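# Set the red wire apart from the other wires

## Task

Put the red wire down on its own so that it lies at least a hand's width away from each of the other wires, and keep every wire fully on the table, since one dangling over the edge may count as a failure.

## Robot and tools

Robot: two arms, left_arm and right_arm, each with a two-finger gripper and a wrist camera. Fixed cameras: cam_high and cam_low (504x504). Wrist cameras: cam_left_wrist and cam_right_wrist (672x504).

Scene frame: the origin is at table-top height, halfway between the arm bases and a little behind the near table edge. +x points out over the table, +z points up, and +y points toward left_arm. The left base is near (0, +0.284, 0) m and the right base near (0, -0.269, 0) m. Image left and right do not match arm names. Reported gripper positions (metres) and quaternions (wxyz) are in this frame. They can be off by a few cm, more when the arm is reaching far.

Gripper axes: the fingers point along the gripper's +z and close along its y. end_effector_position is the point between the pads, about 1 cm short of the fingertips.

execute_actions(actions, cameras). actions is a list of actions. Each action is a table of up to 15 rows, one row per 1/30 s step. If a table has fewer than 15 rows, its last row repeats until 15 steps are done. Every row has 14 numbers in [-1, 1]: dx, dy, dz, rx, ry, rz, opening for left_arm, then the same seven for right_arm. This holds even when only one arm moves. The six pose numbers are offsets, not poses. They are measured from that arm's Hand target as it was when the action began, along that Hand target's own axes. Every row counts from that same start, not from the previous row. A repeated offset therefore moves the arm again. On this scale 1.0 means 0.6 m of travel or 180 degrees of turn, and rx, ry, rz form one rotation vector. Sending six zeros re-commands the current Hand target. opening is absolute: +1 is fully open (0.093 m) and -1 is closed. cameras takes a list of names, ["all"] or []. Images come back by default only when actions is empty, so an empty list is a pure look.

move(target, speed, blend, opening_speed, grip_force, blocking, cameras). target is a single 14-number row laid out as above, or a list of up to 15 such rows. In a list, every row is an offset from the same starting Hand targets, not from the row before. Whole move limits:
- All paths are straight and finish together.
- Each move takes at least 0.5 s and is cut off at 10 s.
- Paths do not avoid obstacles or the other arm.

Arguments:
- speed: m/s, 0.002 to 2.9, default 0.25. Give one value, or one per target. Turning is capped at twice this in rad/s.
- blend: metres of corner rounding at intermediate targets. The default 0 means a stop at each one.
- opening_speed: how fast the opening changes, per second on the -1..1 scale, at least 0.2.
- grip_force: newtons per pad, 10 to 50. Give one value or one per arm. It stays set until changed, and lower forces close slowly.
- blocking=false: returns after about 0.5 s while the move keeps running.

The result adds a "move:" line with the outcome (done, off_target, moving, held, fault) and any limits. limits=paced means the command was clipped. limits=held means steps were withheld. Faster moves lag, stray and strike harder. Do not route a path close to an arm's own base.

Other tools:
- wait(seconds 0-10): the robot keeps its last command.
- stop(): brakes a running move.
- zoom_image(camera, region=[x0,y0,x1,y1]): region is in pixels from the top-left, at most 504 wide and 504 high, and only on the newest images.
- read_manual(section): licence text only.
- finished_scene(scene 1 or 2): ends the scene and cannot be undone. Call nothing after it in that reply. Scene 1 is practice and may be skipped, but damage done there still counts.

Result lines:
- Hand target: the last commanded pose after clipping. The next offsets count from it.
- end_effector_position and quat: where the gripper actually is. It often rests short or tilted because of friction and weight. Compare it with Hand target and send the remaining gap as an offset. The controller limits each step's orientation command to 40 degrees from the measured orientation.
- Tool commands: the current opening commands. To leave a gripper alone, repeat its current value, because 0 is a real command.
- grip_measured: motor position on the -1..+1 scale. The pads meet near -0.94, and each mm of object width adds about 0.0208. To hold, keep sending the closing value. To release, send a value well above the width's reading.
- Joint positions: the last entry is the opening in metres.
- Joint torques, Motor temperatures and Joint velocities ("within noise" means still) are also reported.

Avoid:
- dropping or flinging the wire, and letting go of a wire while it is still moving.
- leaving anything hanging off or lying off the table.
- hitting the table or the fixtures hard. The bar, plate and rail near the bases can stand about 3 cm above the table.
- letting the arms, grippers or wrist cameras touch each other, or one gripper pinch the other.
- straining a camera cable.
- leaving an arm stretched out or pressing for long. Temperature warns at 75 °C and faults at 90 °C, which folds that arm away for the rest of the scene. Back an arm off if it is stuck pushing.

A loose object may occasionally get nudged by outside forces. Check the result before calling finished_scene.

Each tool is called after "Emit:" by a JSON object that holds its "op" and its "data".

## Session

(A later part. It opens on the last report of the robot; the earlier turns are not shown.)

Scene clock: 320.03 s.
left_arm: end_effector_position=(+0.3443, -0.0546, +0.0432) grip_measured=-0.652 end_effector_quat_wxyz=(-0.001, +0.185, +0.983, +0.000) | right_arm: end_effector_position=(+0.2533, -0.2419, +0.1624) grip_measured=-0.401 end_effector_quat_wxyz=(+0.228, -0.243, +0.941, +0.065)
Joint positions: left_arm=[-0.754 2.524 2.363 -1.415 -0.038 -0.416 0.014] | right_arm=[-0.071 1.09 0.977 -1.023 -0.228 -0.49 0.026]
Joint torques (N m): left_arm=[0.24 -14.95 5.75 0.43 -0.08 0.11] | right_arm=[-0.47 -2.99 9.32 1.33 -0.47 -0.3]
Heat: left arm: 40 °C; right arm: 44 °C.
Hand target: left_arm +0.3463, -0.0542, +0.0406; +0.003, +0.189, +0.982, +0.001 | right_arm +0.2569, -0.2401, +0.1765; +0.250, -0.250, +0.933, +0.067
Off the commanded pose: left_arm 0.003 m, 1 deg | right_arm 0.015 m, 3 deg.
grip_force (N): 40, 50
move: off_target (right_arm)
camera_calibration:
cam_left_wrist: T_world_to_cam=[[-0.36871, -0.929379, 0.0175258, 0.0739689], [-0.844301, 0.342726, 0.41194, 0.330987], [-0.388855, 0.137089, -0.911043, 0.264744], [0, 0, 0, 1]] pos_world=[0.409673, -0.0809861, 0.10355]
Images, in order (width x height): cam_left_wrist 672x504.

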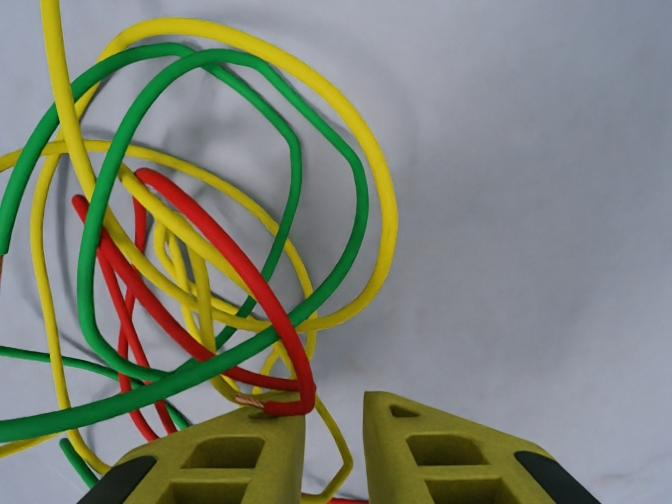

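Emit:
{"op": "move", "data": {"target": [0,0,0,0,0,0,-1, 0,0,0,0,0,0,-0.4], "opening_speed": 0.25, "cameras": ["cam_left_wrist"]}}

Emit:
{"op": "zoom_image", "data": {"camera": "cam_left_wrist", "region": [230, 290, 440, 500]}}

Scene clock: 321.93 s.
left_arm: end_effector_position=(+0.3446, -0.0548, +0.0432) grip_measured=-0.974 end_effector_quat_wxyz=(+0.000, +0.185, +0.983, -0.001) | right_arm: end_effector_position=(+0.2533, -0.2419, +0.1624) grip_measured=-0.401 end_effector_quat_wxyz=(+0.228, -0.243, +0.941, +0.065)
Joint positions: left_arm=[-0.754 2.524 2.363 -1.413 -0.038 -0.416 0] | right_arm=[-0.071 1.09 0.977 -1.023 -0.228 -0.49 0.026]
Joint torques (N m): left_arm=[0.21 -14.95 5.75 0.42 -0.08 0.11] | right_arm=[-0.54 -2.95 9.37 1.33 -0.47 -0.3]
Motor temperatures (°C): left_arm=[20 41 34 20 22 20 22] | right_arm=[17 30 44 23 18 20 22]
Heat: left arm: 41 °C; right arm: 44 °C.
Hand target: left_arm +0.3463, -0.0542, +0.0406; +0.003, +0.189, +0.982, +0.001 | right_arm +0.2569, -0.2401, +0.1765; +0.250, -0.250, +0.933, +0.067
Off the commanded pose: left_arm 0.003 m, 1 deg | right_arm 0.015 m, 3 deg.
grip_force (N): 40, 50
move: off_target (right_arm)
camera_calibration:
cam_left_wrist: T_world_to_cam=[[-0.369003, -0.929251, 0.0181748, 0.073917], [-0.84464, 0.343436, 0.410652, 0.331516], [-0.387841, 0.136181, -0.911611, 0.26451], [0, 0, 0, 1]] pos_world=[0.409875, -0.0811882, 0.10365]
Images, in order (width x height): cam_left_wrist 672x504.

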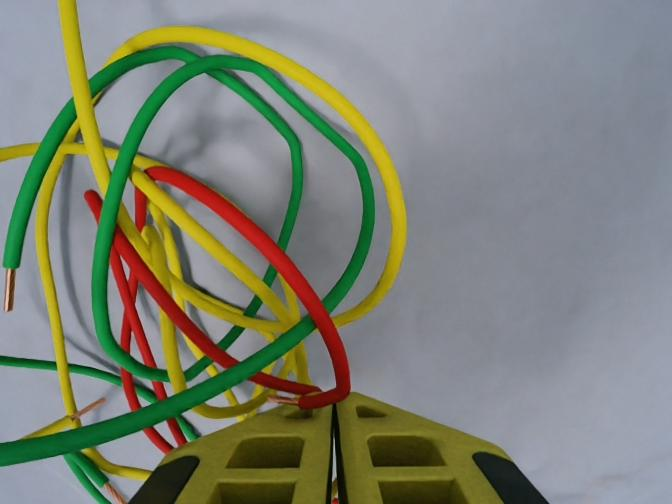

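Scaled by 2.400 from the camera's 672x504 image, which has a finer 960x720 frame.

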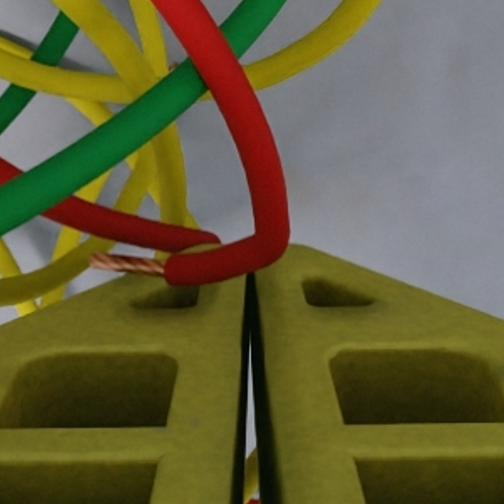

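Emit:
{"op": "move", "data": {"target": [[0,0,0,0,0,0,-0.6, 0,0,0,0,0,0,-0.4],[0.05,0,-0.2,0,0,0,-0.6, 0,0,0,0,0,0,-0.4]], "speed": 0.08, "opening_speed": 0.4, "cameras": ["cam_left_wrist"]}}

Emit:
{"op": "zoom_image", "data": {"camera": "cam_left_wrist", "region": [80, 60, 400, 400]}}

Scene clock: 328.23 s.
left_arm: end_effector_position=(+0.3240, -0.0438, +0.1451) grip_measured=-0.602 end_effector_quat_wxyz=(+0.042, +0.188, +0.981, -0.031) | right_arm: end_effector_position=(+0.2533, -0.2419, +0.1624) grip_measured=-0.401 end_effector_quat_wxyz=(+0.228, -0.243, +0.941, +0.065)
Joint positions: left_arm=[-0.777 2.327 2.414 -1.558 -0.038 -0.429 0.016] | right_arm=[-0.071 1.09 0.977 -1.023 -0.228 -0.49 0.026]
Joint torques (N m): left_arm=[-1.2 -17.07 5.65 0.44 -0.09 -0.08] | right_arm=[-0.57 -3 9.37 1.34 -0.48 -0.3]
Heat: left arm: 43 °C; right arm: 44 °C.
Hand target: left_arm +0.3176, -0.0432, +0.1605; +0.003, +0.189, +0.982, +0.001 | right_arm +0.2569, -0.2401, +0.1765; +0.250, -0.250, +0.933, +0.067
Off the commanded pose: left_arm 0.017 m, 6 deg | right_arm 0.015 m, 3 deg.
joint sent to its limit (left arm) — joint 4 (wrist pitch), lower limit. The joint targets are off in orientation, not in position.
grip_force (N): 40, 50
move: off_target (left_arm, right_arm)
camera_calibration:
cam_left_wrist: T_world_to_cam=[[-0.376918, -0.924251, 0.060773, 0.0713298], [-0.869042, 0.375579, 0.322037, 0.290753], [-0.320468, 0.0685672, -0.944775, 0.327888], [0, 0, 0, 1]] pos_world=[0.384639, -0.0657562, 0.211812]
Images, in order (width x height): cam_left_wrist 672x504.

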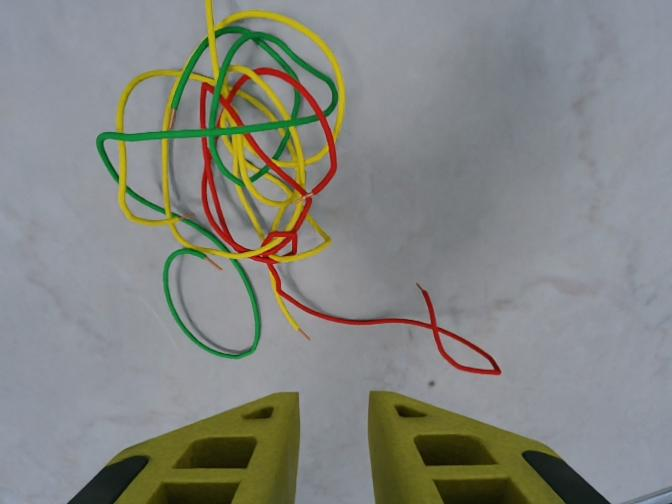

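Scaled by 1.482 from the camera's 672x504 image, which has a finer 960x720 frame.

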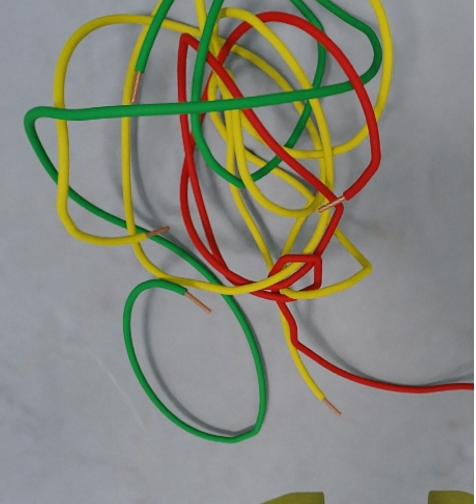

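Emit:
{"op": "zoom_image", "data": {"camera": "cam_left_wrist", "region": [190, 140, 350, 290]}}

Emit:
{"op": "zoom_image", "data": {"camera": "cam_left_wrist", "region": [180, 0, 350, 160]}}

Emit:
{"op": "zoom_image", "data": {"camera": "cam_left_wrist", "region": [240, 215, 340, 295]}}

Scaled by 3.150 from the camera's 672x504 image, which has a finer 960x720 frame.

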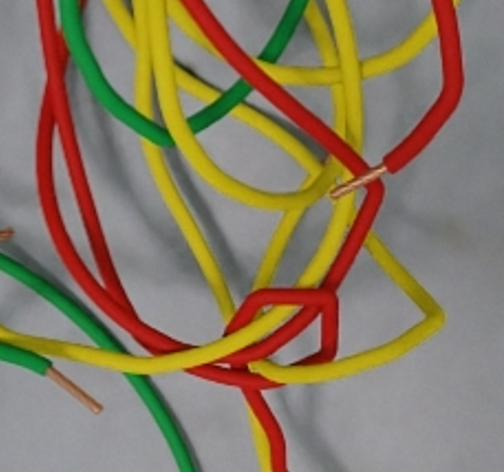

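Scaled by 2.965 from the camera's 672x504 image, which has a finer 960x720 frame.

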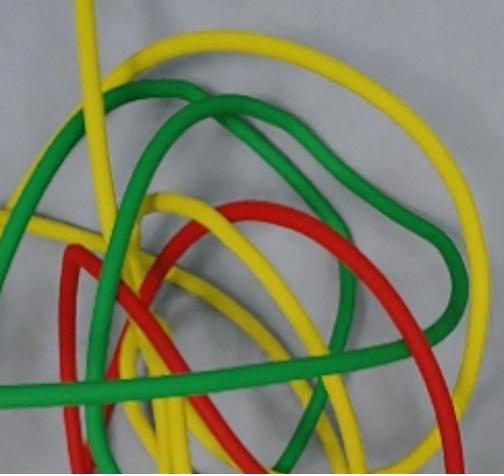

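Scaled by 5.040 from the camera's 672x504 image, which has a finer 960x720 frame.

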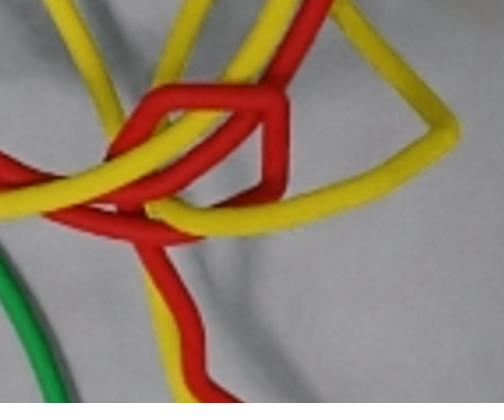

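Emit:
{"op": "zoom_image", "data": {"camera": "cam_left_wrist", "region": [190, 60, 270, 140]}}

Emit:
{"op": "zoom_image", "data": {"camera": "cam_left_wrist", "region": [190, 120, 260, 190]}}

Emit:
{"op": "zoom_image", "data": {"camera": "cam_left_wrist", "region": [250, 100, 350, 210]}}

Scaled by 6.300 from the camera's 672x504 image, which has a finer 960x720 frame.

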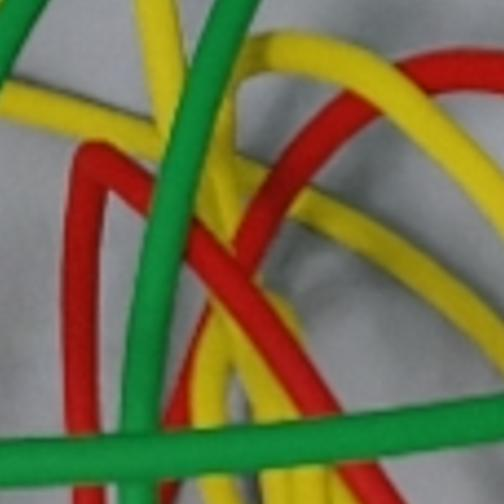

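Scaled by 7.200 from the camera's 672x504 image, which has a finer 960x720 frame.

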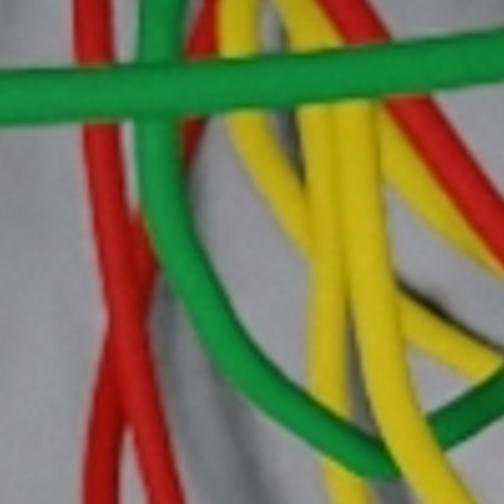

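Scaled by 4.582 from the camera's 672x504 image, which has a finer 960x720 frame.

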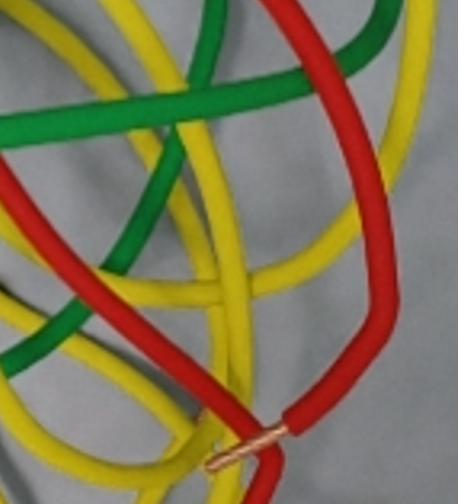

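Emit:
{"op": "move", "data": {"target": [0.0,0.0,0.0,0,0,0,-0.72, 0,0,0,0,0,0,-0.4], "speed": 0.08, "cameras": ["cam_high"]}}

Emit:
{"op": "zoom_image", "data": {"camera": "cam_high", "region": [110, 130, 270, 290]}}

Scene clock: 330.23 s.
left_arm: end_effector_position=(+0.3240, -0.0438, +0.1451) grip_measured=-0.718 end_effector_quat_wxyz=(+0.042, +0.187, +0.981, -0.031) | right_arm: end_effector_position=(+0.2533, -0.2419, +0.1624) grip_measured=-0.401 end_effector_quat_wxyz=(+0.228, -0.243, +0.941, +0.065)
Joint positions: left_arm=[-0.777 2.327 2.414 -1.558 -0.038 -0.43 0.011] | right_arm=[-0.071 1.09 0.977 -1.023 -0.228 -0.49 0.026]
Joint torques (N m): left_arm=[-1.2 -17.09 5.64 0.44 -0.09 -0.08] | right_arm=[-0.5 -2.92 9.36 1.33 -0.47 -0.3]
Heat: left arm: 44 °C; right arm: 44 °C.
Hand target: left_arm +0.3176, -0.0432, +0.1605; +0.003, +0.189, +0.982, +0.001 | right_arm +0.2569, -0.2401, +0.1765; +0.250, -0.250, +0.933, +0.067
Off the commanded pose: left_arm 0.017 m, 6 deg | right_arm 0.015 m, 3 deg.
joint sent to its limit (left arm) — joint 4 (wrist pitch), lower limit. The joint targets are off in orientation, not in position.
grip_force (N): 40, 50
move: off_target (left_arm, right_arm)
Images, in order (width x height): cam_high 504x504.

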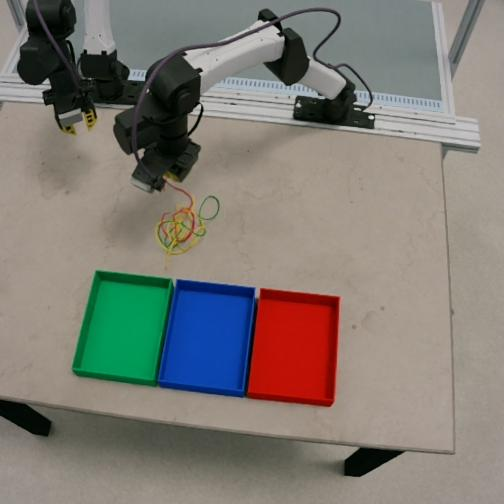

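Scaled by 3.150 from the camera's 504x504 image, which has a finer 720x720 frame.

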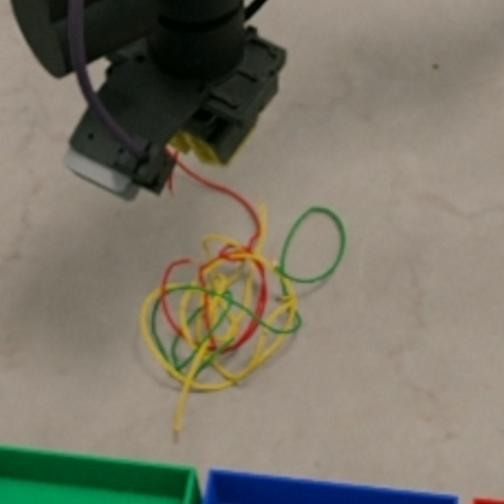

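Emit:
{"op": "move", "data": {"target": [-0.055,0.0848,0.154,0,0,0,-0.72, 0,0,0,0,0,0,-0.4], "speed": 0.08, "cameras": ["cam_left_wrist"]}}

Emit:
{"op": "zoom_image", "data": {"camera": "cam_left_wrist", "region": [220, 230, 460, 470]}}

Scene clock: 332.37 s.
left_arm: end_effector_position=(+0.3656, -0.0062, +0.0763) grip_measured=-0.718 end_effector_quat_wxyz=(+0.004, +0.183, +0.983, -0.003) | right_arm: end_effector_position=(+0.2533, -0.2419, +0.1624) grip_measured=-0.401 end_effector_quat_wxyz=(+0.228, -0.243, +0.941, +0.065)
Joint positions: left_arm=[-0.652 2.415 2.303 -1.451 -0.038 -0.317 0.011] | right_arm=[-0.071 1.09 0.977 -1.023 -0.228 -0.49 0.026]
Joint torques (N m): left_arm=[-0.12 -12.53 6.84 0.43 -0.07 0.11] | right_arm=[-0.53 -2.99 9.35 1.33 -0.48 -0.29]
Heat: left arm: 45 °C; right arm: 44 °C.
Hand target: left_arm +0.3677, -0.0081, +0.0685; +0.003, +0.189, +0.982, +0.001 | right_arm +0.2569, -0.2401, +0.1765; +0.250, -0.250, +0.933, +0.067
Off the commanded pose: left_arm 0.008 m, 1 deg | right_arm 0.015 m, 3 deg.
grip_force (N): 40, 50
move: off_target (right_arm)
camera_calibration:
cam_left_wrist: T_world_to_cam=[[-0.365204, -0.930693, 0.0209072, 0.124725], [-0.848661, 0.342077, 0.403433, 0.32106], [-0.382624, 0.129592, -0.91477, 0.294476], [0, 0, 0, 1]] pos_world=[0.430694, -0.0319086, 0.137244]
Images, in order (width x height): cam_left_wrist 672x504.

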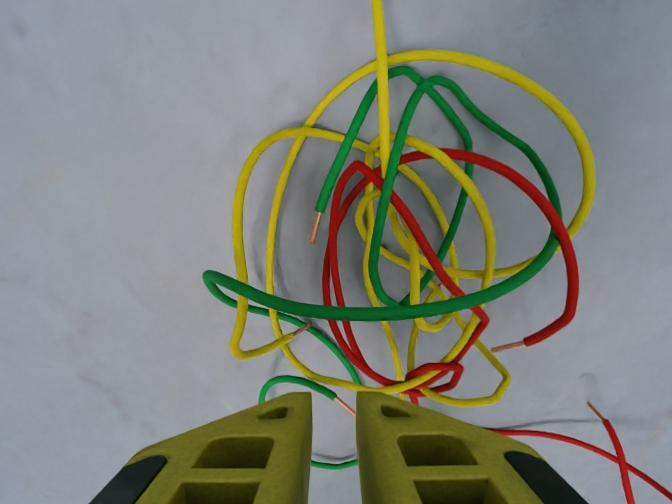

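Scaled by 2.100 from the camera's 672x504 image, which has a finer 960x720 frame.

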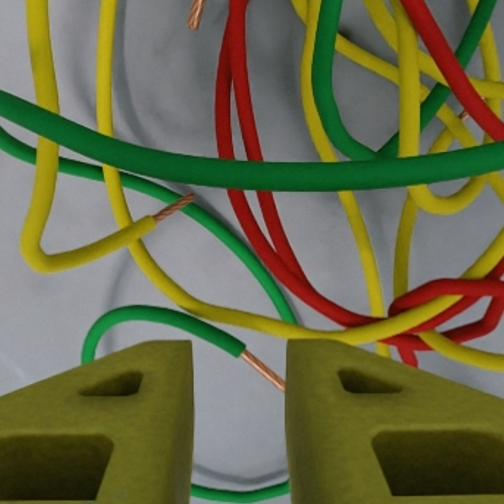

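Emit:
{"op": "move", "data": {"target": [0.0258,-0.0055,0.045,0,0,0,-0.82, 0,0,0,0,0,0,-0.4], "speed": 0.05, "cameras": ["cam_left_wrist"]}}

Emit:
{"op": "zoom_image", "data": {"camera": "cam_left_wrist", "region": [240, 270, 430, 460]}}

Scene clock: 334.33 s.
left_arm: end_effector_position=(+0.3508, +0.0015, +0.0241) grip_measured=-0.818 end_effector_quat_wxyz=(-0.022, +0.186, +0.982, +0.011) | right_arm: end_effector_position=(+0.2533, -0.2419, +0.1624) grip_measured=-0.401 end_effector_quat_wxyz=(+0.228, -0.243, +0.941, +0.065)
Joint positions: left_arm=[-0.655 2.397 2.062 -1.286 -0.038 -0.317 0.006] | right_arm=[-0.071 1.09 0.977 -1.023 -0.228 -0.49 0.026]
Joint torques (N m): left_arm=[-1.21 -18.18 5.78 0.35 -0.07 -0.05] | right_arm=[-0.53 -2.96 9.36 1.33 -0.48 -0.3]
Heat: left arm: 45 °C; right arm: 45 °C.
Hand target: left_arm +0.3522, -0.0054, +0.0414; +0.003, +0.189, +0.982, +0.001 | right_arm +0.2569, -0.2401, +0.1765; +0.250, -0.250, +0.933, +0.067
Off the commanded pose: left_arm 0.019 m, 3 deg | right_arm 0.015 m, 3 deg.
grip_force (N): 40, 50
move: off_target (left_arm, right_arm)
camera_calibration:
cam_left_wrist: T_world_to_cam=[[-0.369961, -0.929042, 0.00309316, 0.129625], [-0.827455, 0.331017, 0.453592, 0.318287], [-0.42243, 0.165252, -0.891204, 0.253435], [0, 0, 0, 1]] pos_world=[0.418383, -0.0268118, 0.0810887]
Images, in order (width x height): cam_left_wrist 672x504.

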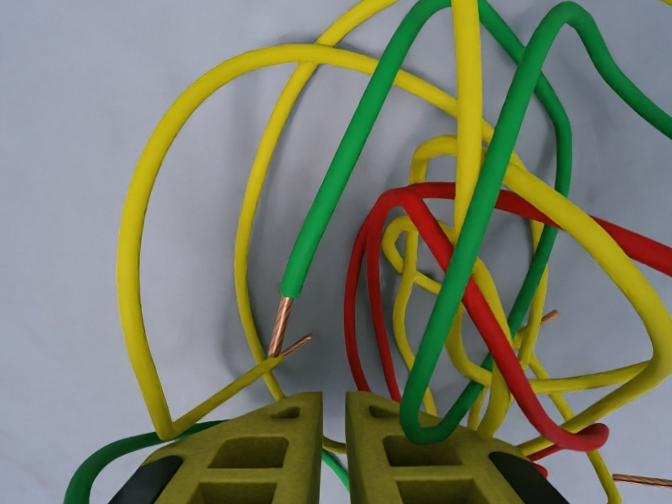

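Scaled by 2.653 from the camera's 672x504 image, which has a finer 960x720 frame.

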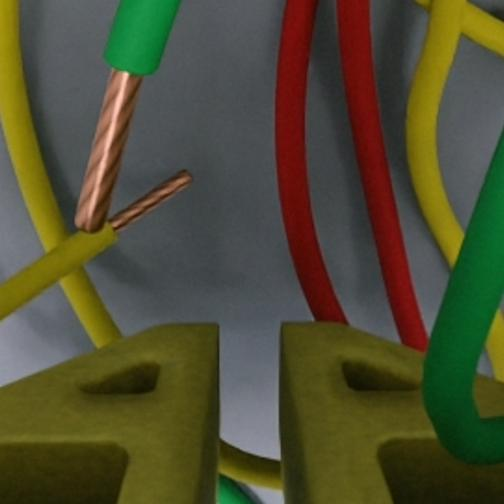

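Emit:
{"op": "move", "data": {"target": [0,0,-0.08,0,0,0,-0.82, 0,0,0,0,0,0,-0.4], "speed": 0.06, "cameras": ["cam_left_wrist"]}}

Emit:
{"op": "zoom_image", "data": {"camera": "cam_left_wrist", "region": [200, 200, 440, 440]}}

Scene clock: 336.13 s.
left_arm: end_effector_position=(+0.3510, +0.0010, +0.0670) grip_measured=-0.818 end_effector_quat_wxyz=(-0.021, +0.188, +0.982, +0.011) | right_arm: end_effector_position=(+0.2533, -0.2419, +0.1624) grip_measured=-0.401 end_effector_quat_wxyz=(+0.228, -0.243, +0.941, +0.065)
Joint positions: left_arm=[-0.659 2.395 2.229 -1.453 -0.038 -0.317 0.006] | right_arm=[-0.071 1.09 0.977 -1.023 -0.228 -0.49 0.026]
Joint torques (N m): left_arm=[-1.26 -17.33 8.64 0.11 -0.06 -0.09] | right_arm=[-0.5 -2.97 9.37 1.33 -0.49 -0.29]
Motor temperatures (°C): left_arm=[20 46 34 20 22 20 22] | right_arm=[17 29 45 22 18 20 22]
Heat: left arm: 46 °C; right arm: 45 °C.
Hand target: left_arm +0.3519, -0.0054, +0.0893; +0.003, +0.189, +0.982, +0.001 | right_arm +0.2569, -0.2401, +0.1765; +0.250, -0.250, +0.933, +0.067
Off the commanded pose: left_arm 0.023 m, 3 deg | right_arm 0.015 m, 3 deg.
grip_force (N): 40, 50
move: off_target (left_arm, right_arm)
camera_calibration:
cam_left_wrist: T_world_to_cam=[[-0.373468, -0.927636, 0.00355543, 0.130387], [-0.826792, 0.334601, 0.452169, 0.298932], [-0.420638, 0.165931, -0.891925, 0.291301], [0, 0, 0, 1]] pos_world=[0.418382, -0.0274069, 0.124187]
Images, in order (width x height): cam_left_wrist 672x504.

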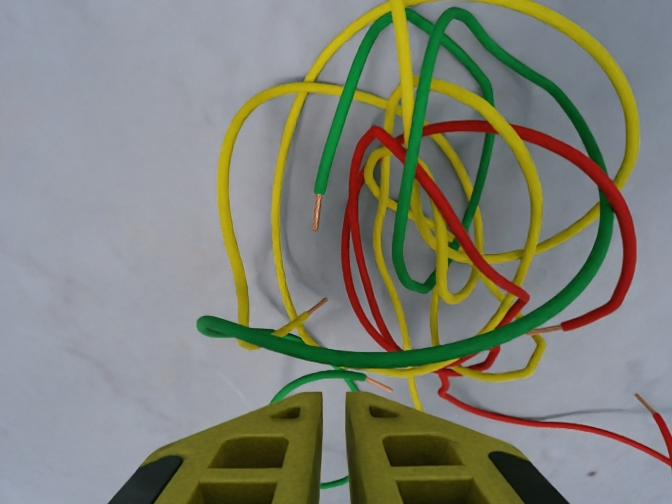

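Scaled by 2.100 from the camera's 672x504 image, which has a finer 960x720 frame.

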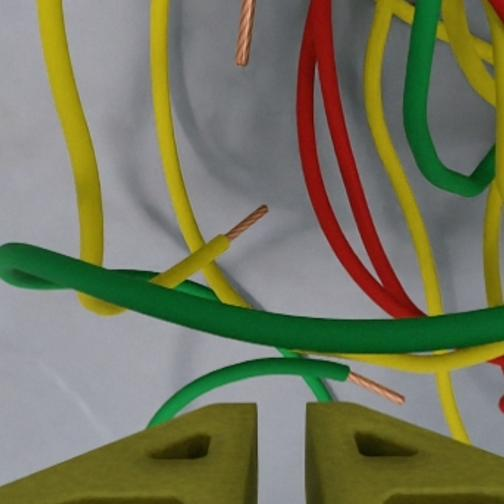

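Emit:
{"op": "move", "data": {"target": [[-0.0012,-0.0125,0,0,0,0,-0.82, 0,0,0,0,0,0,-0.4],[-0.0012,-0.0125,0.06,0,0,0,-0.82, 0,0,0,0,0,0,-0.4]], "speed": 0.04, "cameras": ["cam_left_wrist"]}}

Emit:
{"op": "zoom_image", "data": {"camera": "cam_left_wrist", "region": [250, 250, 450, 450]}}

Scene clock: 338.87 s.
left_arm: end_effector_position=(+0.3502, -0.0089, +0.0438) grip_measured=-0.818 end_effector_quat_wxyz=(-0.012, +0.188, +0.982, +0.006) | right_arm: end_effector_position=(+0.2533, -0.2419, +0.1624) grip_measured=-0.401 end_effector_quat_wxyz=(+0.228, -0.243, +0.941, +0.065)
Joint positions: left_arm=[-0.675 2.395 2.136 -1.34 -0.038 -0.332 0.006] | right_arm=[-0.071 1.09 0.977 -1.023 -0.228 -0.49 0.026]
Joint torques (N m): left_arm=[-0.84 -16.62 5.78 0.35 -0.07 -0.05] | right_arm=[-0.51 -2.97 9.35 1.34 -0.48 -0.3]
Heat: left arm: 47 °C; right arm: 45 °C.
Hand target: left_arm +0.3502, -0.0126, +0.0533; +0.003, +0.189, +0.982, +0.001 | right_arm +0.2569, -0.2401, +0.1765; +0.250, -0.250, +0.933, +0.067
Off the commanded pose: left_arm 0.010 m, 2 deg | right_arm 0.015 m, 3 deg.
grip_force (N): 40, 50
move: off_target (right_arm)
camera_calibration:
cam_left_wrist: T_world_to_cam=[[-0.373884, -0.927425, 0.00963449, 0.120804], [-0.834044, 0.340746, 0.433892, 0.315547], [-0.405685, 0.15419, -0.900913, 0.266892], [0, 0, 0, 1]] pos_world=[0.416621, -0.0366371, 0.102369]
Images, in order (width x height): cam_left_wrist 672x504.

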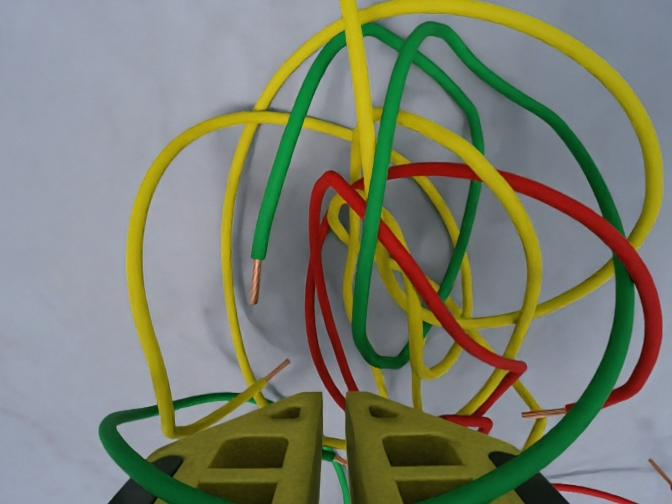

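Scaled by 2.520 from the camera's 672x504 image, which has a finer 960x720 frame.

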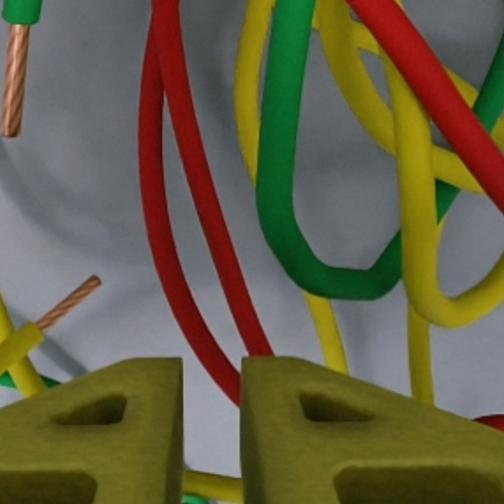

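Emit:
{"op": "move", "data": {"target": [0,0,0.041,0,0,0,-0.82, 0,0,0,0,0,0,-0.4], "speed": 0.03, "cameras": ["cam_left_wrist"]}}

Emit:
{"op": "zoom_image", "data": {"camera": "cam_left_wrist", "region": [250, 300, 450, 500]}}

Scene clock: 340.53 s.
left_arm: end_effector_position=(+0.3484, -0.0084, +0.0223) grip_measured=-0.818 end_effector_quat_wxyz=(-0.012, +0.188, +0.982, +0.006) | right_arm: end_effector_position=(+0.2533, -0.2419, +0.1624) grip_measured=-0.401 end_effector_quat_wxyz=(+0.228, -0.243, +0.941, +0.065)
Joint positions: left_arm=[-0.675 2.395 2.051 -1.256 -0.038 -0.332 0.006] | right_arm=[-0.071 1.09 0.977 -1.023 -0.228 -0.49 0.026]
Joint torques (N m): left_arm=[-0.61 -15.99 5.7 0.45 -0.07 -0.03] | right_arm=[-0.54 -2.99 9.37 1.33 -0.47 -0.29]
Heat: left arm: 48 °C; right arm: 45 °C.
Hand target: left_arm +0.3503, -0.0125, +0.0287; +0.003, +0.189, +0.982, +0.001 | right_arm +0.2569, -0.2401, +0.1765; +0.250, -0.250, +0.933, +0.067
Off the commanded pose: left_arm 0.008 m, 2 deg | right_arm 0.015 m, 3 deg.
grip_force (N): 40, 50
move: off_target (right_arm)
camera_calibration:
cam_left_wrist: T_world_to_cam=[[-0.373893, -0.927426, 0.00917409, 0.120788], [-0.833496, 0.34033, 0.435271, 0.322963], [-0.406804, 0.155098, -0.900253, 0.247214], [0, 0, 0, 1]] pos_world=[0.414918, -0.0362347, 0.0808705]
Images, in order (width x height): cam_left_wrist 672x504.

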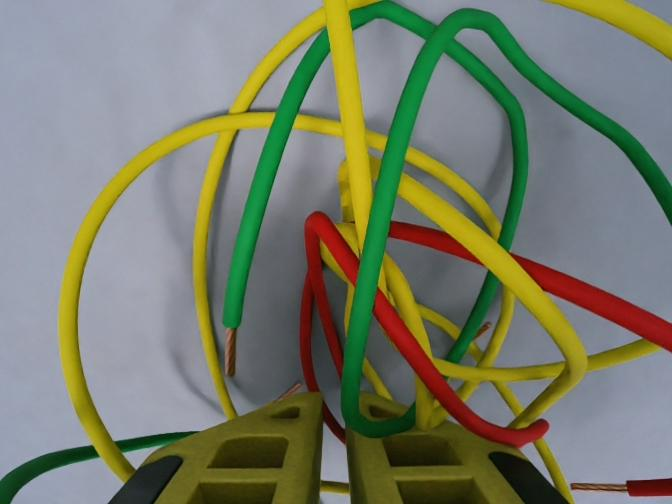

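Scaled by 2.520 from the camera's 672x504 image, which has a finer 960x720 frame.

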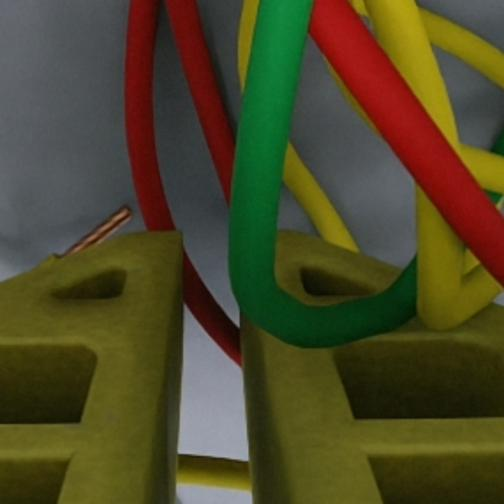

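Emit:
{"op": "move", "data": {"target": [[0,0,-0.05,0,0,0,-0.82, 0,0,0,0,0,0,-0.4],[0.002,0.003,-0.05,0,0,-0.075,-0.82, 0,0,0,0,0,0,-0.4],[0.002,0.003,0.006,0,0,-0.075,-0.82, 0,0,0,0,0,0,-0.4]], "speed": 0.05, "cameras": ["cam_left_wrist"]}}

Emit:
{"op": "zoom_image", "data": {"camera": "cam_left_wrist", "region": [250, 300, 450, 500]}}

Scene clock: 345.77 s.
left_arm: end_effector_position=(+0.3449, -0.0057, +0.0167) grip_measured=-0.818 end_effector_quat_wxyz=(-0.018, +0.075, +0.997, +0.012) | right_arm: end_effector_position=(+0.2533, -0.2419, +0.1624) grip_measured=-0.401 end_effector_quat_wxyz=(+0.228, -0.243, +0.941, +0.065)
Joint positions: left_arm=[-0.675 2.395 2.028 -1.249 -0.038 -0.561 0.006] | right_arm=[-0.071 1.09 0.977 -1.023 -0.228 -0.49 0.026]
Joint torques (N m): left_arm=[-0.29 -16.55 5.45 0.53 -0.08 -0.07] | right_arm=[-0.54 -2.92 9.35 1.33 -0.49 -0.29]
Heat: left arm: 50 °C; right arm: 45 °C.
Hand target: left_arm +0.3498, -0.0104, +0.0251; +0.003, +0.072, +0.997, +0.001 | right_arm +0.2569, -0.2401, +0.1765; +0.250, -0.250, +0.933, +0.067
Off the commanded pose: left_arm 0.011 m, 3 deg | right_arm 0.015 m, 3 deg.
grip_force (N): 40, 50
move: off_target (left_arm, right_arm)
camera_calibration:
cam_left_wrist: T_world_to_cam=[[-0.154522, -0.987977, -0.00490183, 0.046248], [-0.885073, 0.136219, 0.445073, 0.338021], [-0.439055, 0.073112, -0.895481, 0.250904], [0, 0, 0, 1]] pos_world=[0.41648, -0.018697, 0.0744623]
Images, in order (width x height): cam_left_wrist 672x504.

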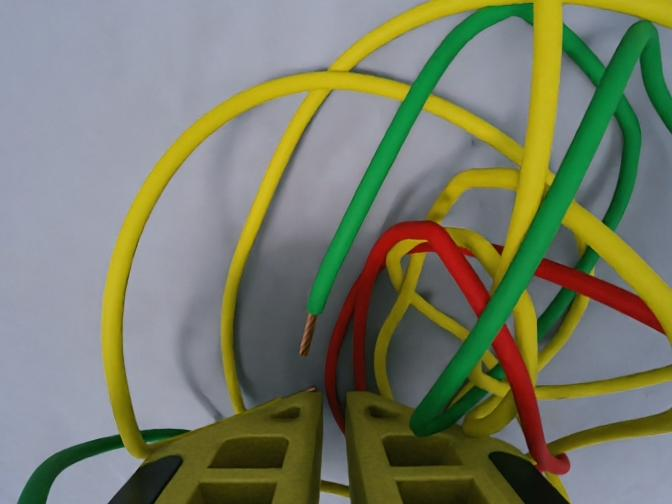

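Scaled by 2.520 from the camera's 672x504 image, which has a finer 960x720 frame.

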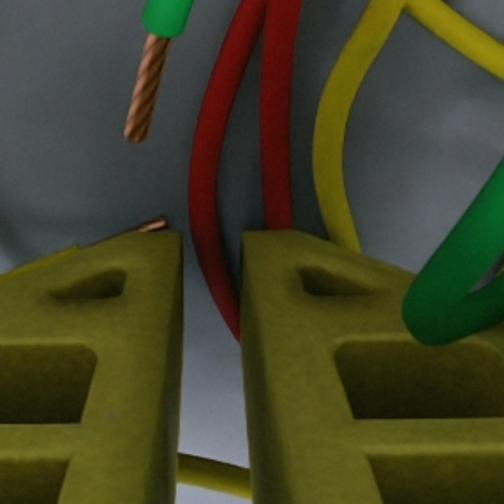

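Emit:
{"op": "move", "data": {"target": [0,0,0,0,0,0,-1, 0,0,0,0,0,0,-0.4], "opening_speed": 0.2, "cameras": ["cam_left_wrist"]}}

Emit:
{"op": "zoom_image", "data": {"camera": "cam_left_wrist", "region": [250, 300, 450, 500]}}

Scene clock: 347.17 s.
left_arm: end_effector_position=(+0.3462, -0.0068, +0.0166) grip_measured=-0.974 end_effector_quat_wxyz=(-0.015, +0.075, +0.997, +0.010) | right_arm: end_effector_position=(+0.2533, -0.2419, +0.1624) grip_measured=-0.401 end_effector_quat_wxyz=(+0.228, -0.243, +0.941, +0.065)
Joint positions: left_arm=[-0.675 2.395 2.028 -1.242 -0.038 -0.561 0] | right_arm=[-0.071 1.09 0.977 -1.023 -0.228 -0.49 0.026]
Joint torques (N m): left_arm=[-0.28 -16.55 5.45 0.48 -0.08 -0.07] | right_arm=[-0.5 -2.93 9.37 1.34 -0.48 -0.3]
Heat: left arm: 50 °C; right arm: 45 °C.
Hand target: left_arm +0.3499, -0.0104, +0.0251; +0.003, +0.072, +0.997, +0.001 | right_arm +0.2569, -0.2401, +0.1765; +0.250, -0.250, +0.933, +0.067
Off the commanded pose: left_arm 0.010 m, 2 deg | right_arm 0.015 m, 3 deg.
grip_force (N): 40, 50
move: off_target (right_arm)
camera_calibration:
cam_left_wrist: T_world_to_cam=[[-0.154183, -0.988041, -0.00132838, 0.0452785], [-0.887406, 0.137888, 0.439883, 0.340188], [-0.434439, 0.0690014, -0.898054, 0.24981], [0, 0, 0, 1]] pos_world=[0.417393, -0.0194079, 0.0747602]
Images, in order (width x height): cam_left_wrist 672x504.

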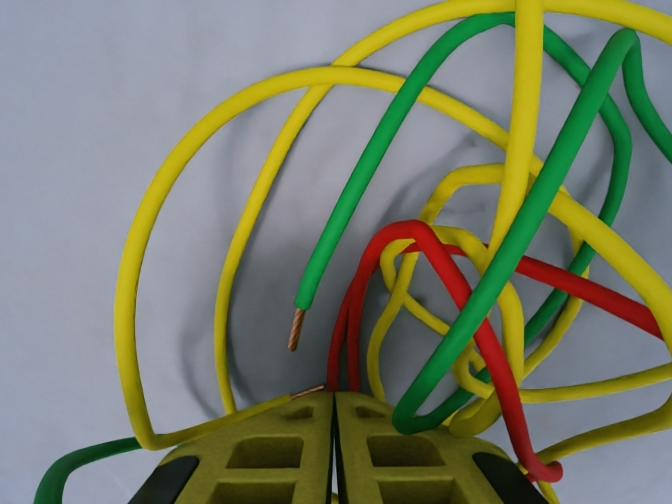

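Scaled by 2.520 from the camera's 672x504 image, which has a finer 960x720 frame.

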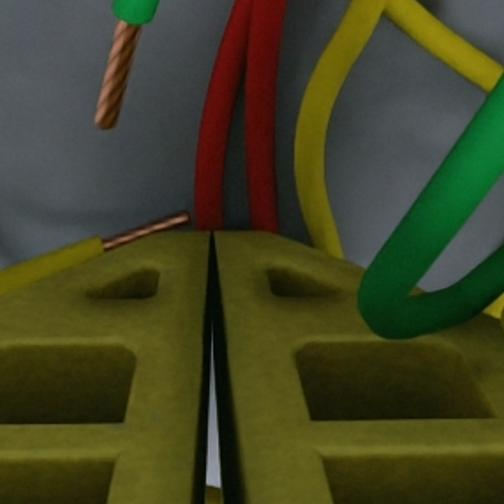

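Emit:
{"op": "move", "data": {"target": [[0,0,-0.02,0,0,0,-0.8, 0,0,0,0,0,0,-0.4],[0,0,0.012,0,0,0,-0.8, 0,0,0,0,0,0,-0.4]], "speed": 0.03, "cameras": ["cam_left_wrist"]}}

Emit:
{"op": "zoom_image", "data": {"camera": "cam_left_wrist", "region": [250, 300, 450, 500]}}

Scene clock: 350.23 s.
left_arm: end_effector_position=(+0.3464, -0.0065, +0.0162) grip_measured=-0.802 end_effector_quat_wxyz=(-0.012, +0.075, +0.997, +0.010) | right_arm: end_effector_position=(+0.2533, -0.2419, +0.1624) grip_measured=-0.401 end_effector_quat_wxyz=(+0.228, -0.243, +0.941, +0.065)
Joint positions: left_arm=[-0.675 2.389 2.016 -1.231 -0.04 -0.561 0.007] | right_arm=[-0.071 1.09 0.977 -1.023 -0.228 -0.49 0.026]
Joint torques (N m): left_arm=[-0.21 -15.54 4.85 0.63 -0.06 -0.07] | right_arm=[-0.51 -2.95 9.37 1.34 -0.49 -0.3]
Motor temperatures (°C): left_arm=[20 51 33 20 22 20 22] | right_arm=[17 29 45 22 18 20 22]
Heat: left arm: 51 °C; right arm: 45 °C.
Hand target: left_arm +0.3500, -0.0105, +0.0180; +0.003, +0.072, +0.997, +0.000 | right_arm +0.2569, -0.2401, +0.1765; +0.250, -0.250, +0.933, +0.067
Off the commanded pose: left_arm 0.006 m, 2 deg | right_arm 0.015 m, 3 deg.
grip_force (N): 40, 50
move: off_target (right_arm)
camera_calibration:
cam_left_wrist: T_world_to_cam=[[-0.154101, -0.988055, -0.000632293, 0.045471], [-0.889713, 0.138485, 0.435008, 0.34141], [-0.429725, 0.0675977, -0.900426, 0.247929], [0, 0, 0, 1]] pos_world=[0.417305, -0.0191116, 0.0747539]
Images, in order (width x height): cam_left_wrist 672x504.

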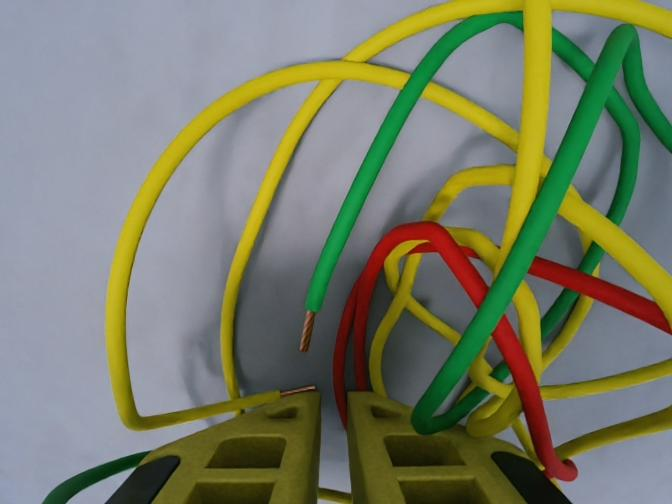

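Scaled by 2.520 from the camera's 672x504 image, which has a finer 960x720 frame.

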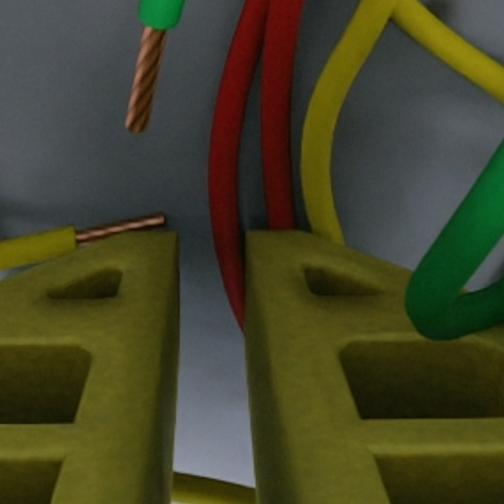

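Emit:
{"op": "move", "data": {"target": [0,-0.005,0.012,0,0,0,-0.8, 0,0,0,0,0,0,-0.4], "speed": 0.03, "cameras": ["cam_left_wrist"]}}

Emit:
{"op": "zoom_image", "data": {"camera": "cam_left_wrist", "region": [250, 300, 450, 500]}}

Scene clock: 351.07 s.
left_arm: end_effector_position=(+0.3464, -0.0065, +0.0157) grip_measured=-0.802 end_effector_quat_wxyz=(-0.012, +0.074, +0.997, +0.009) | right_arm: end_effector_position=(+0.2533, -0.2419, +0.1624) grip_measured=-0.401 end_effector_quat_wxyz=(+0.228, -0.243, +0.941, +0.065)
Joint positions: left_arm=[-0.675 2.389 2.014 -1.229 -0.04 -0.562 0.007] | right_arm=[-0.071 1.09 0.977 -1.023 -0.228 -0.49 0.026]
Joint torques (N m): left_arm=[-0.7 -14.35 4.45 0.79 -0.06 -0.1] | right_arm=[-0.46 -2.97 9.33 1.33 -0.48 -0.3]
Heat: left arm: 51 °C; right arm: 45 °C.
Hand target: left_arm +0.3495, -0.0134, +0.0107; +0.003, +0.072, +0.997, +0.000 | right_arm +0.2569, -0.2401, +0.1765; +0.250, -0.250, +0.933, +0.067
Off the commanded pose: left_arm 0.009 m, 2 deg | right_arm 0.015 m, 3 deg.
grip_force (N): 40, 50
move: off_target (right_arm)
camera_calibration:
cam_left_wrist: T_world_to_cam=[[-0.152533, -0.988298, -0.000454036, 0.0448948], [-0.890086, 0.137175, 0.43466, 0.341774], [-0.429512, 0.0667042, -0.900594, 0.24738], [0, 0, 0, 1]] pos_world=[0.417308, -0.0190147, 0.0742537]
Images, in order (width x height): cam_left_wrist 672x504.

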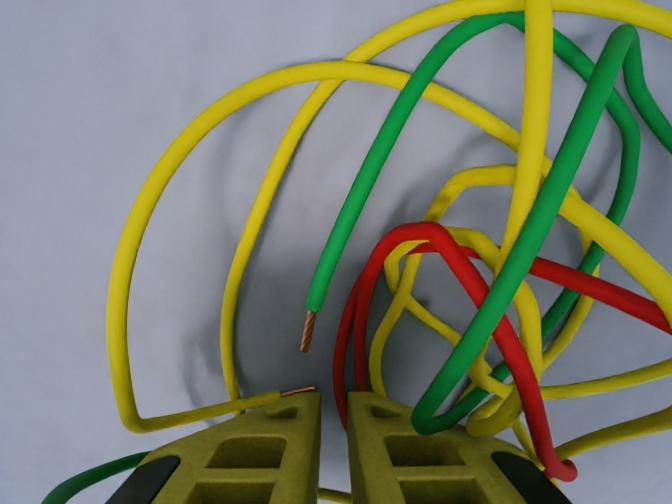

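Scaled by 2.520 from the camera's 672x504 image, which has a finer 960x720 frame.

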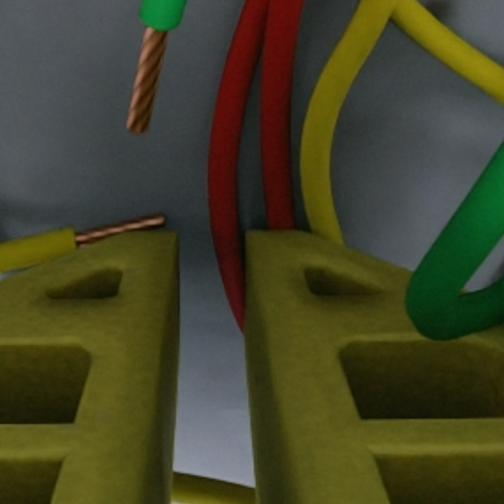

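Emit:
{"op": "move", "data": {"target": [[0,0,-0.06,0,0,0,-0.7, 0,0,0,0,0,0,-0.4],[-0.12,0.1,-0.2,0,0,0,-0.7, 0,0,0,0,0,0,-0.4]], "speed": 0.12, "cameras": ["cam_left_wrist","cam_low"]}}

Emit:
{"op": "zoom_image", "data": {"camera": "cam_low", "region": [130, 220, 300, 340]}}

Scene clock: 355.03 s.
left_arm: end_effector_position=(+0.4289, +0.0389, +0.1294) grip_measured=-0.702 end_effector_quat_wxyz=(+0.069, +0.064, +0.995, -0.030) | right_arm: end_effector_position=(+0.2533, -0.2419, +0.1624) grip_measured=-0.401 end_effector_quat_wxyz=(+0.228, -0.243, +0.941, +0.065)
Joint positions: left_arm=[-0.508 2.456 2.597 -1.555 -0.048 -0.406 0.012] | right_arm=[-0.071 1.09 0.977 -1.023 -0.228 -0.49 0.026]
Joint torques (N m): left_arm=[-0.4 -13.52 8.35 0.52 0.02 0.11] | right_arm=[-0.51 -3 9.37 1.33 -0.48 -0.31]
Heat: left arm: 51 °C; right arm: 45 °C.
Hand target: left_arm +0.4286, +0.0355, +0.1313; +0.003, +0.072, +0.997, +0.001 | right_arm +0.2569, -0.2401, +0.1765; +0.250, -0.250, +0.933, +0.067
Off the commanded pose: left_arm 0.004 m, 8 deg | right_arm 0.015 m, 3 deg.
joint sent to its limit (left arm) — joint 4 (wrist pitch), lower limit. The joint targets are off in orientation, not in position.
grip_force (N): 40, 50
move: off_target (left_arm, right_arm)
camera_calibration:
cam_left_wrist: T_world_to_cam=[[-0.140277, -0.987856, 0.0668111, 0.0884526], [-0.948693, 0.153415, 0.276488, 0.404575], [-0.28338, -0.0245983, -0.958692, 0.330601], [0, 0, 0, 1]] pos_world=[0.489912, 0.0334426, 0.199175]
Images, in order (width x height): cam_low 504x504, cam_left_wrist 672x504.

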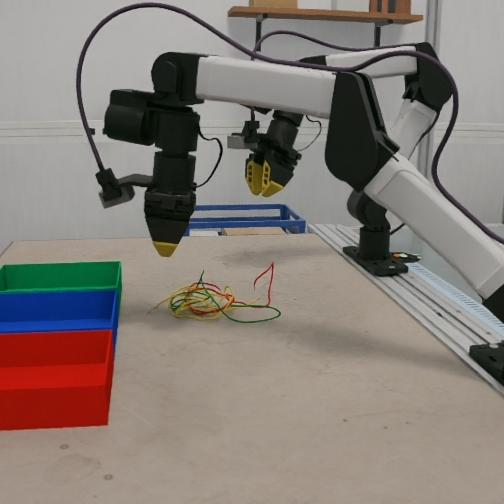

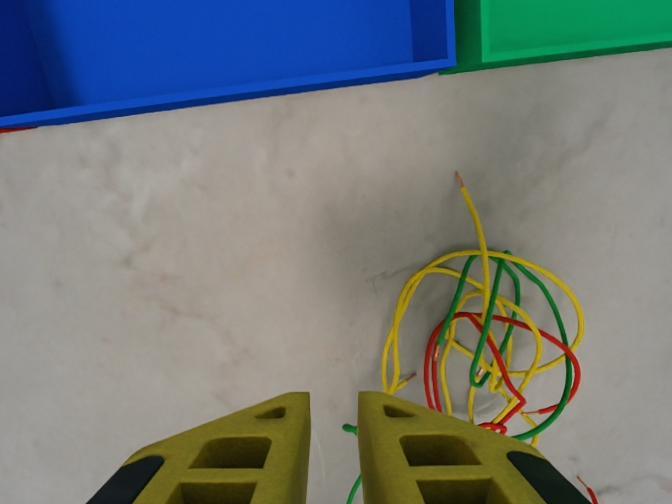

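Scaled by 2.965 from the camera's 504x504 image, which has a finer 720x720 frame.

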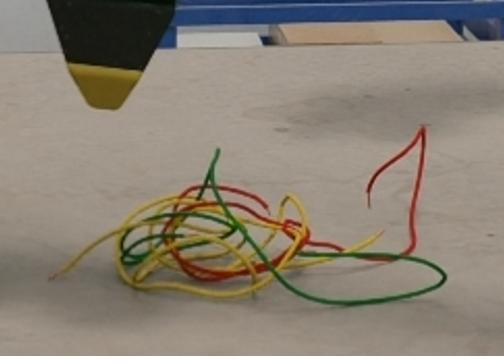

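Emit:
{"op": "execute_actions", "data": {"actions": []}}

Scene clock: 355.87 s.
left_arm: end_effector_position=(+0.4289, +0.0389, +0.1294) grip_measured=-0.702 end_effector_quat_wxyz=(+0.069, +0.065, +0.995, -0.030) | right_arm: end_effector_position=(+0.2533, -0.2419, +0.1624) grip_measured=-0.401 end_effector_quat_wxyz=(+0.228, -0.243, +0.941, +0.065)
Joint positions: left_arm=[-0.508 2.456 2.597 -1.555 -0.048 -0.405 0.012] | right_arm=[-0.071 1.09 0.977 -1.023 -0.228 -0.49 0.026]
Joint velocities: within noise
Joint torques (N m): left_arm=[-0.4 -13.53 8.34 0.53 0.02 0.12] | right_arm=[-0.51 -2.96 9.35 1.33 -0.47 -0.3]
Motor temperatures (°C): left_arm=[20 51 33 20 22 20 22] | right_arm=[17 28 46 22 18 20 21]
Heat: left arm: 51 °C; right arm: 46 °C.
Hand target: left_arm +0.4286, +0.0355, +0.1313; +0.003, +0.072, +0.997, +0.001 | right_arm +0.2569, -0.2401, +0.1765; +0.250, -0.250, +0.933, +0.067
Tool commands: left_gripper/opening=-0.7 right_gripper/opening=-0.4
Off the commanded pose: left_arm 0.004 m, 8 deg | right_arm 0.015 m, 3 deg.
grip_force (N): 40, 50
camera_calibration:
cam_left_wrist: T_world_to_cam=[[-0.140615, -0.987815, 0.0667058, 0.0886384], [-0.948643, 0.15371, 0.276497, 0.404539], [-0.283381, -0.0244004, -0.958697, 0.330596], [0, 0, 0, 1]] pos_world=[0.489911, 0.0334433, 0.199175]
cam_right_wrist: T_world_to_cam=[[0.493839, -0.869541, -0.0046786, -0.333534], [-0.869421, -0.493663, -0.020091, 0.141396], [0.0151603, 0.0139894, -0.999787, 0.250915], [0, 0, 0, 1]] pos_world=[0.283841, -0.22373, 0.252142]

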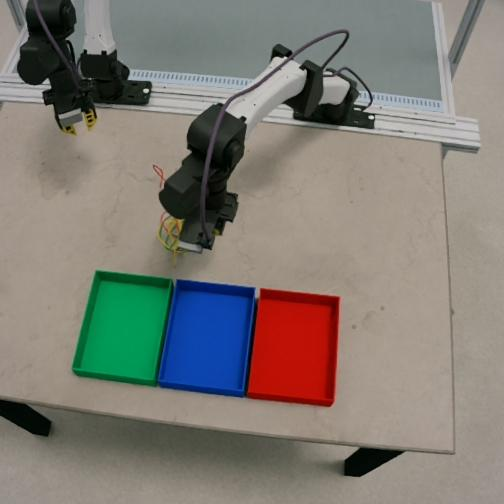

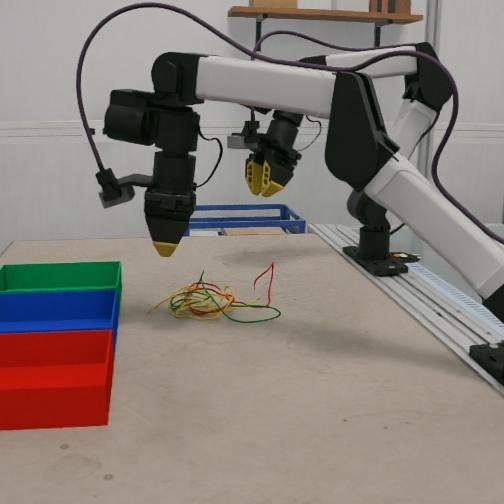

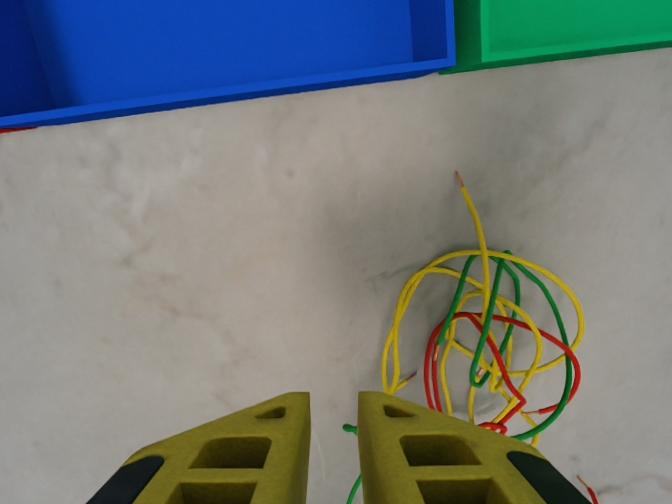

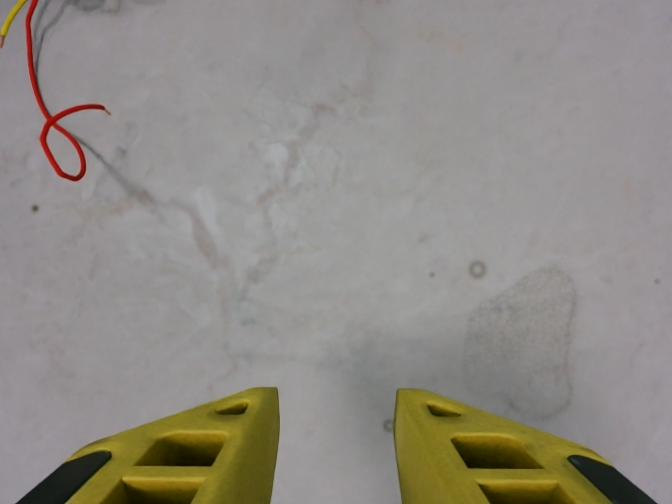

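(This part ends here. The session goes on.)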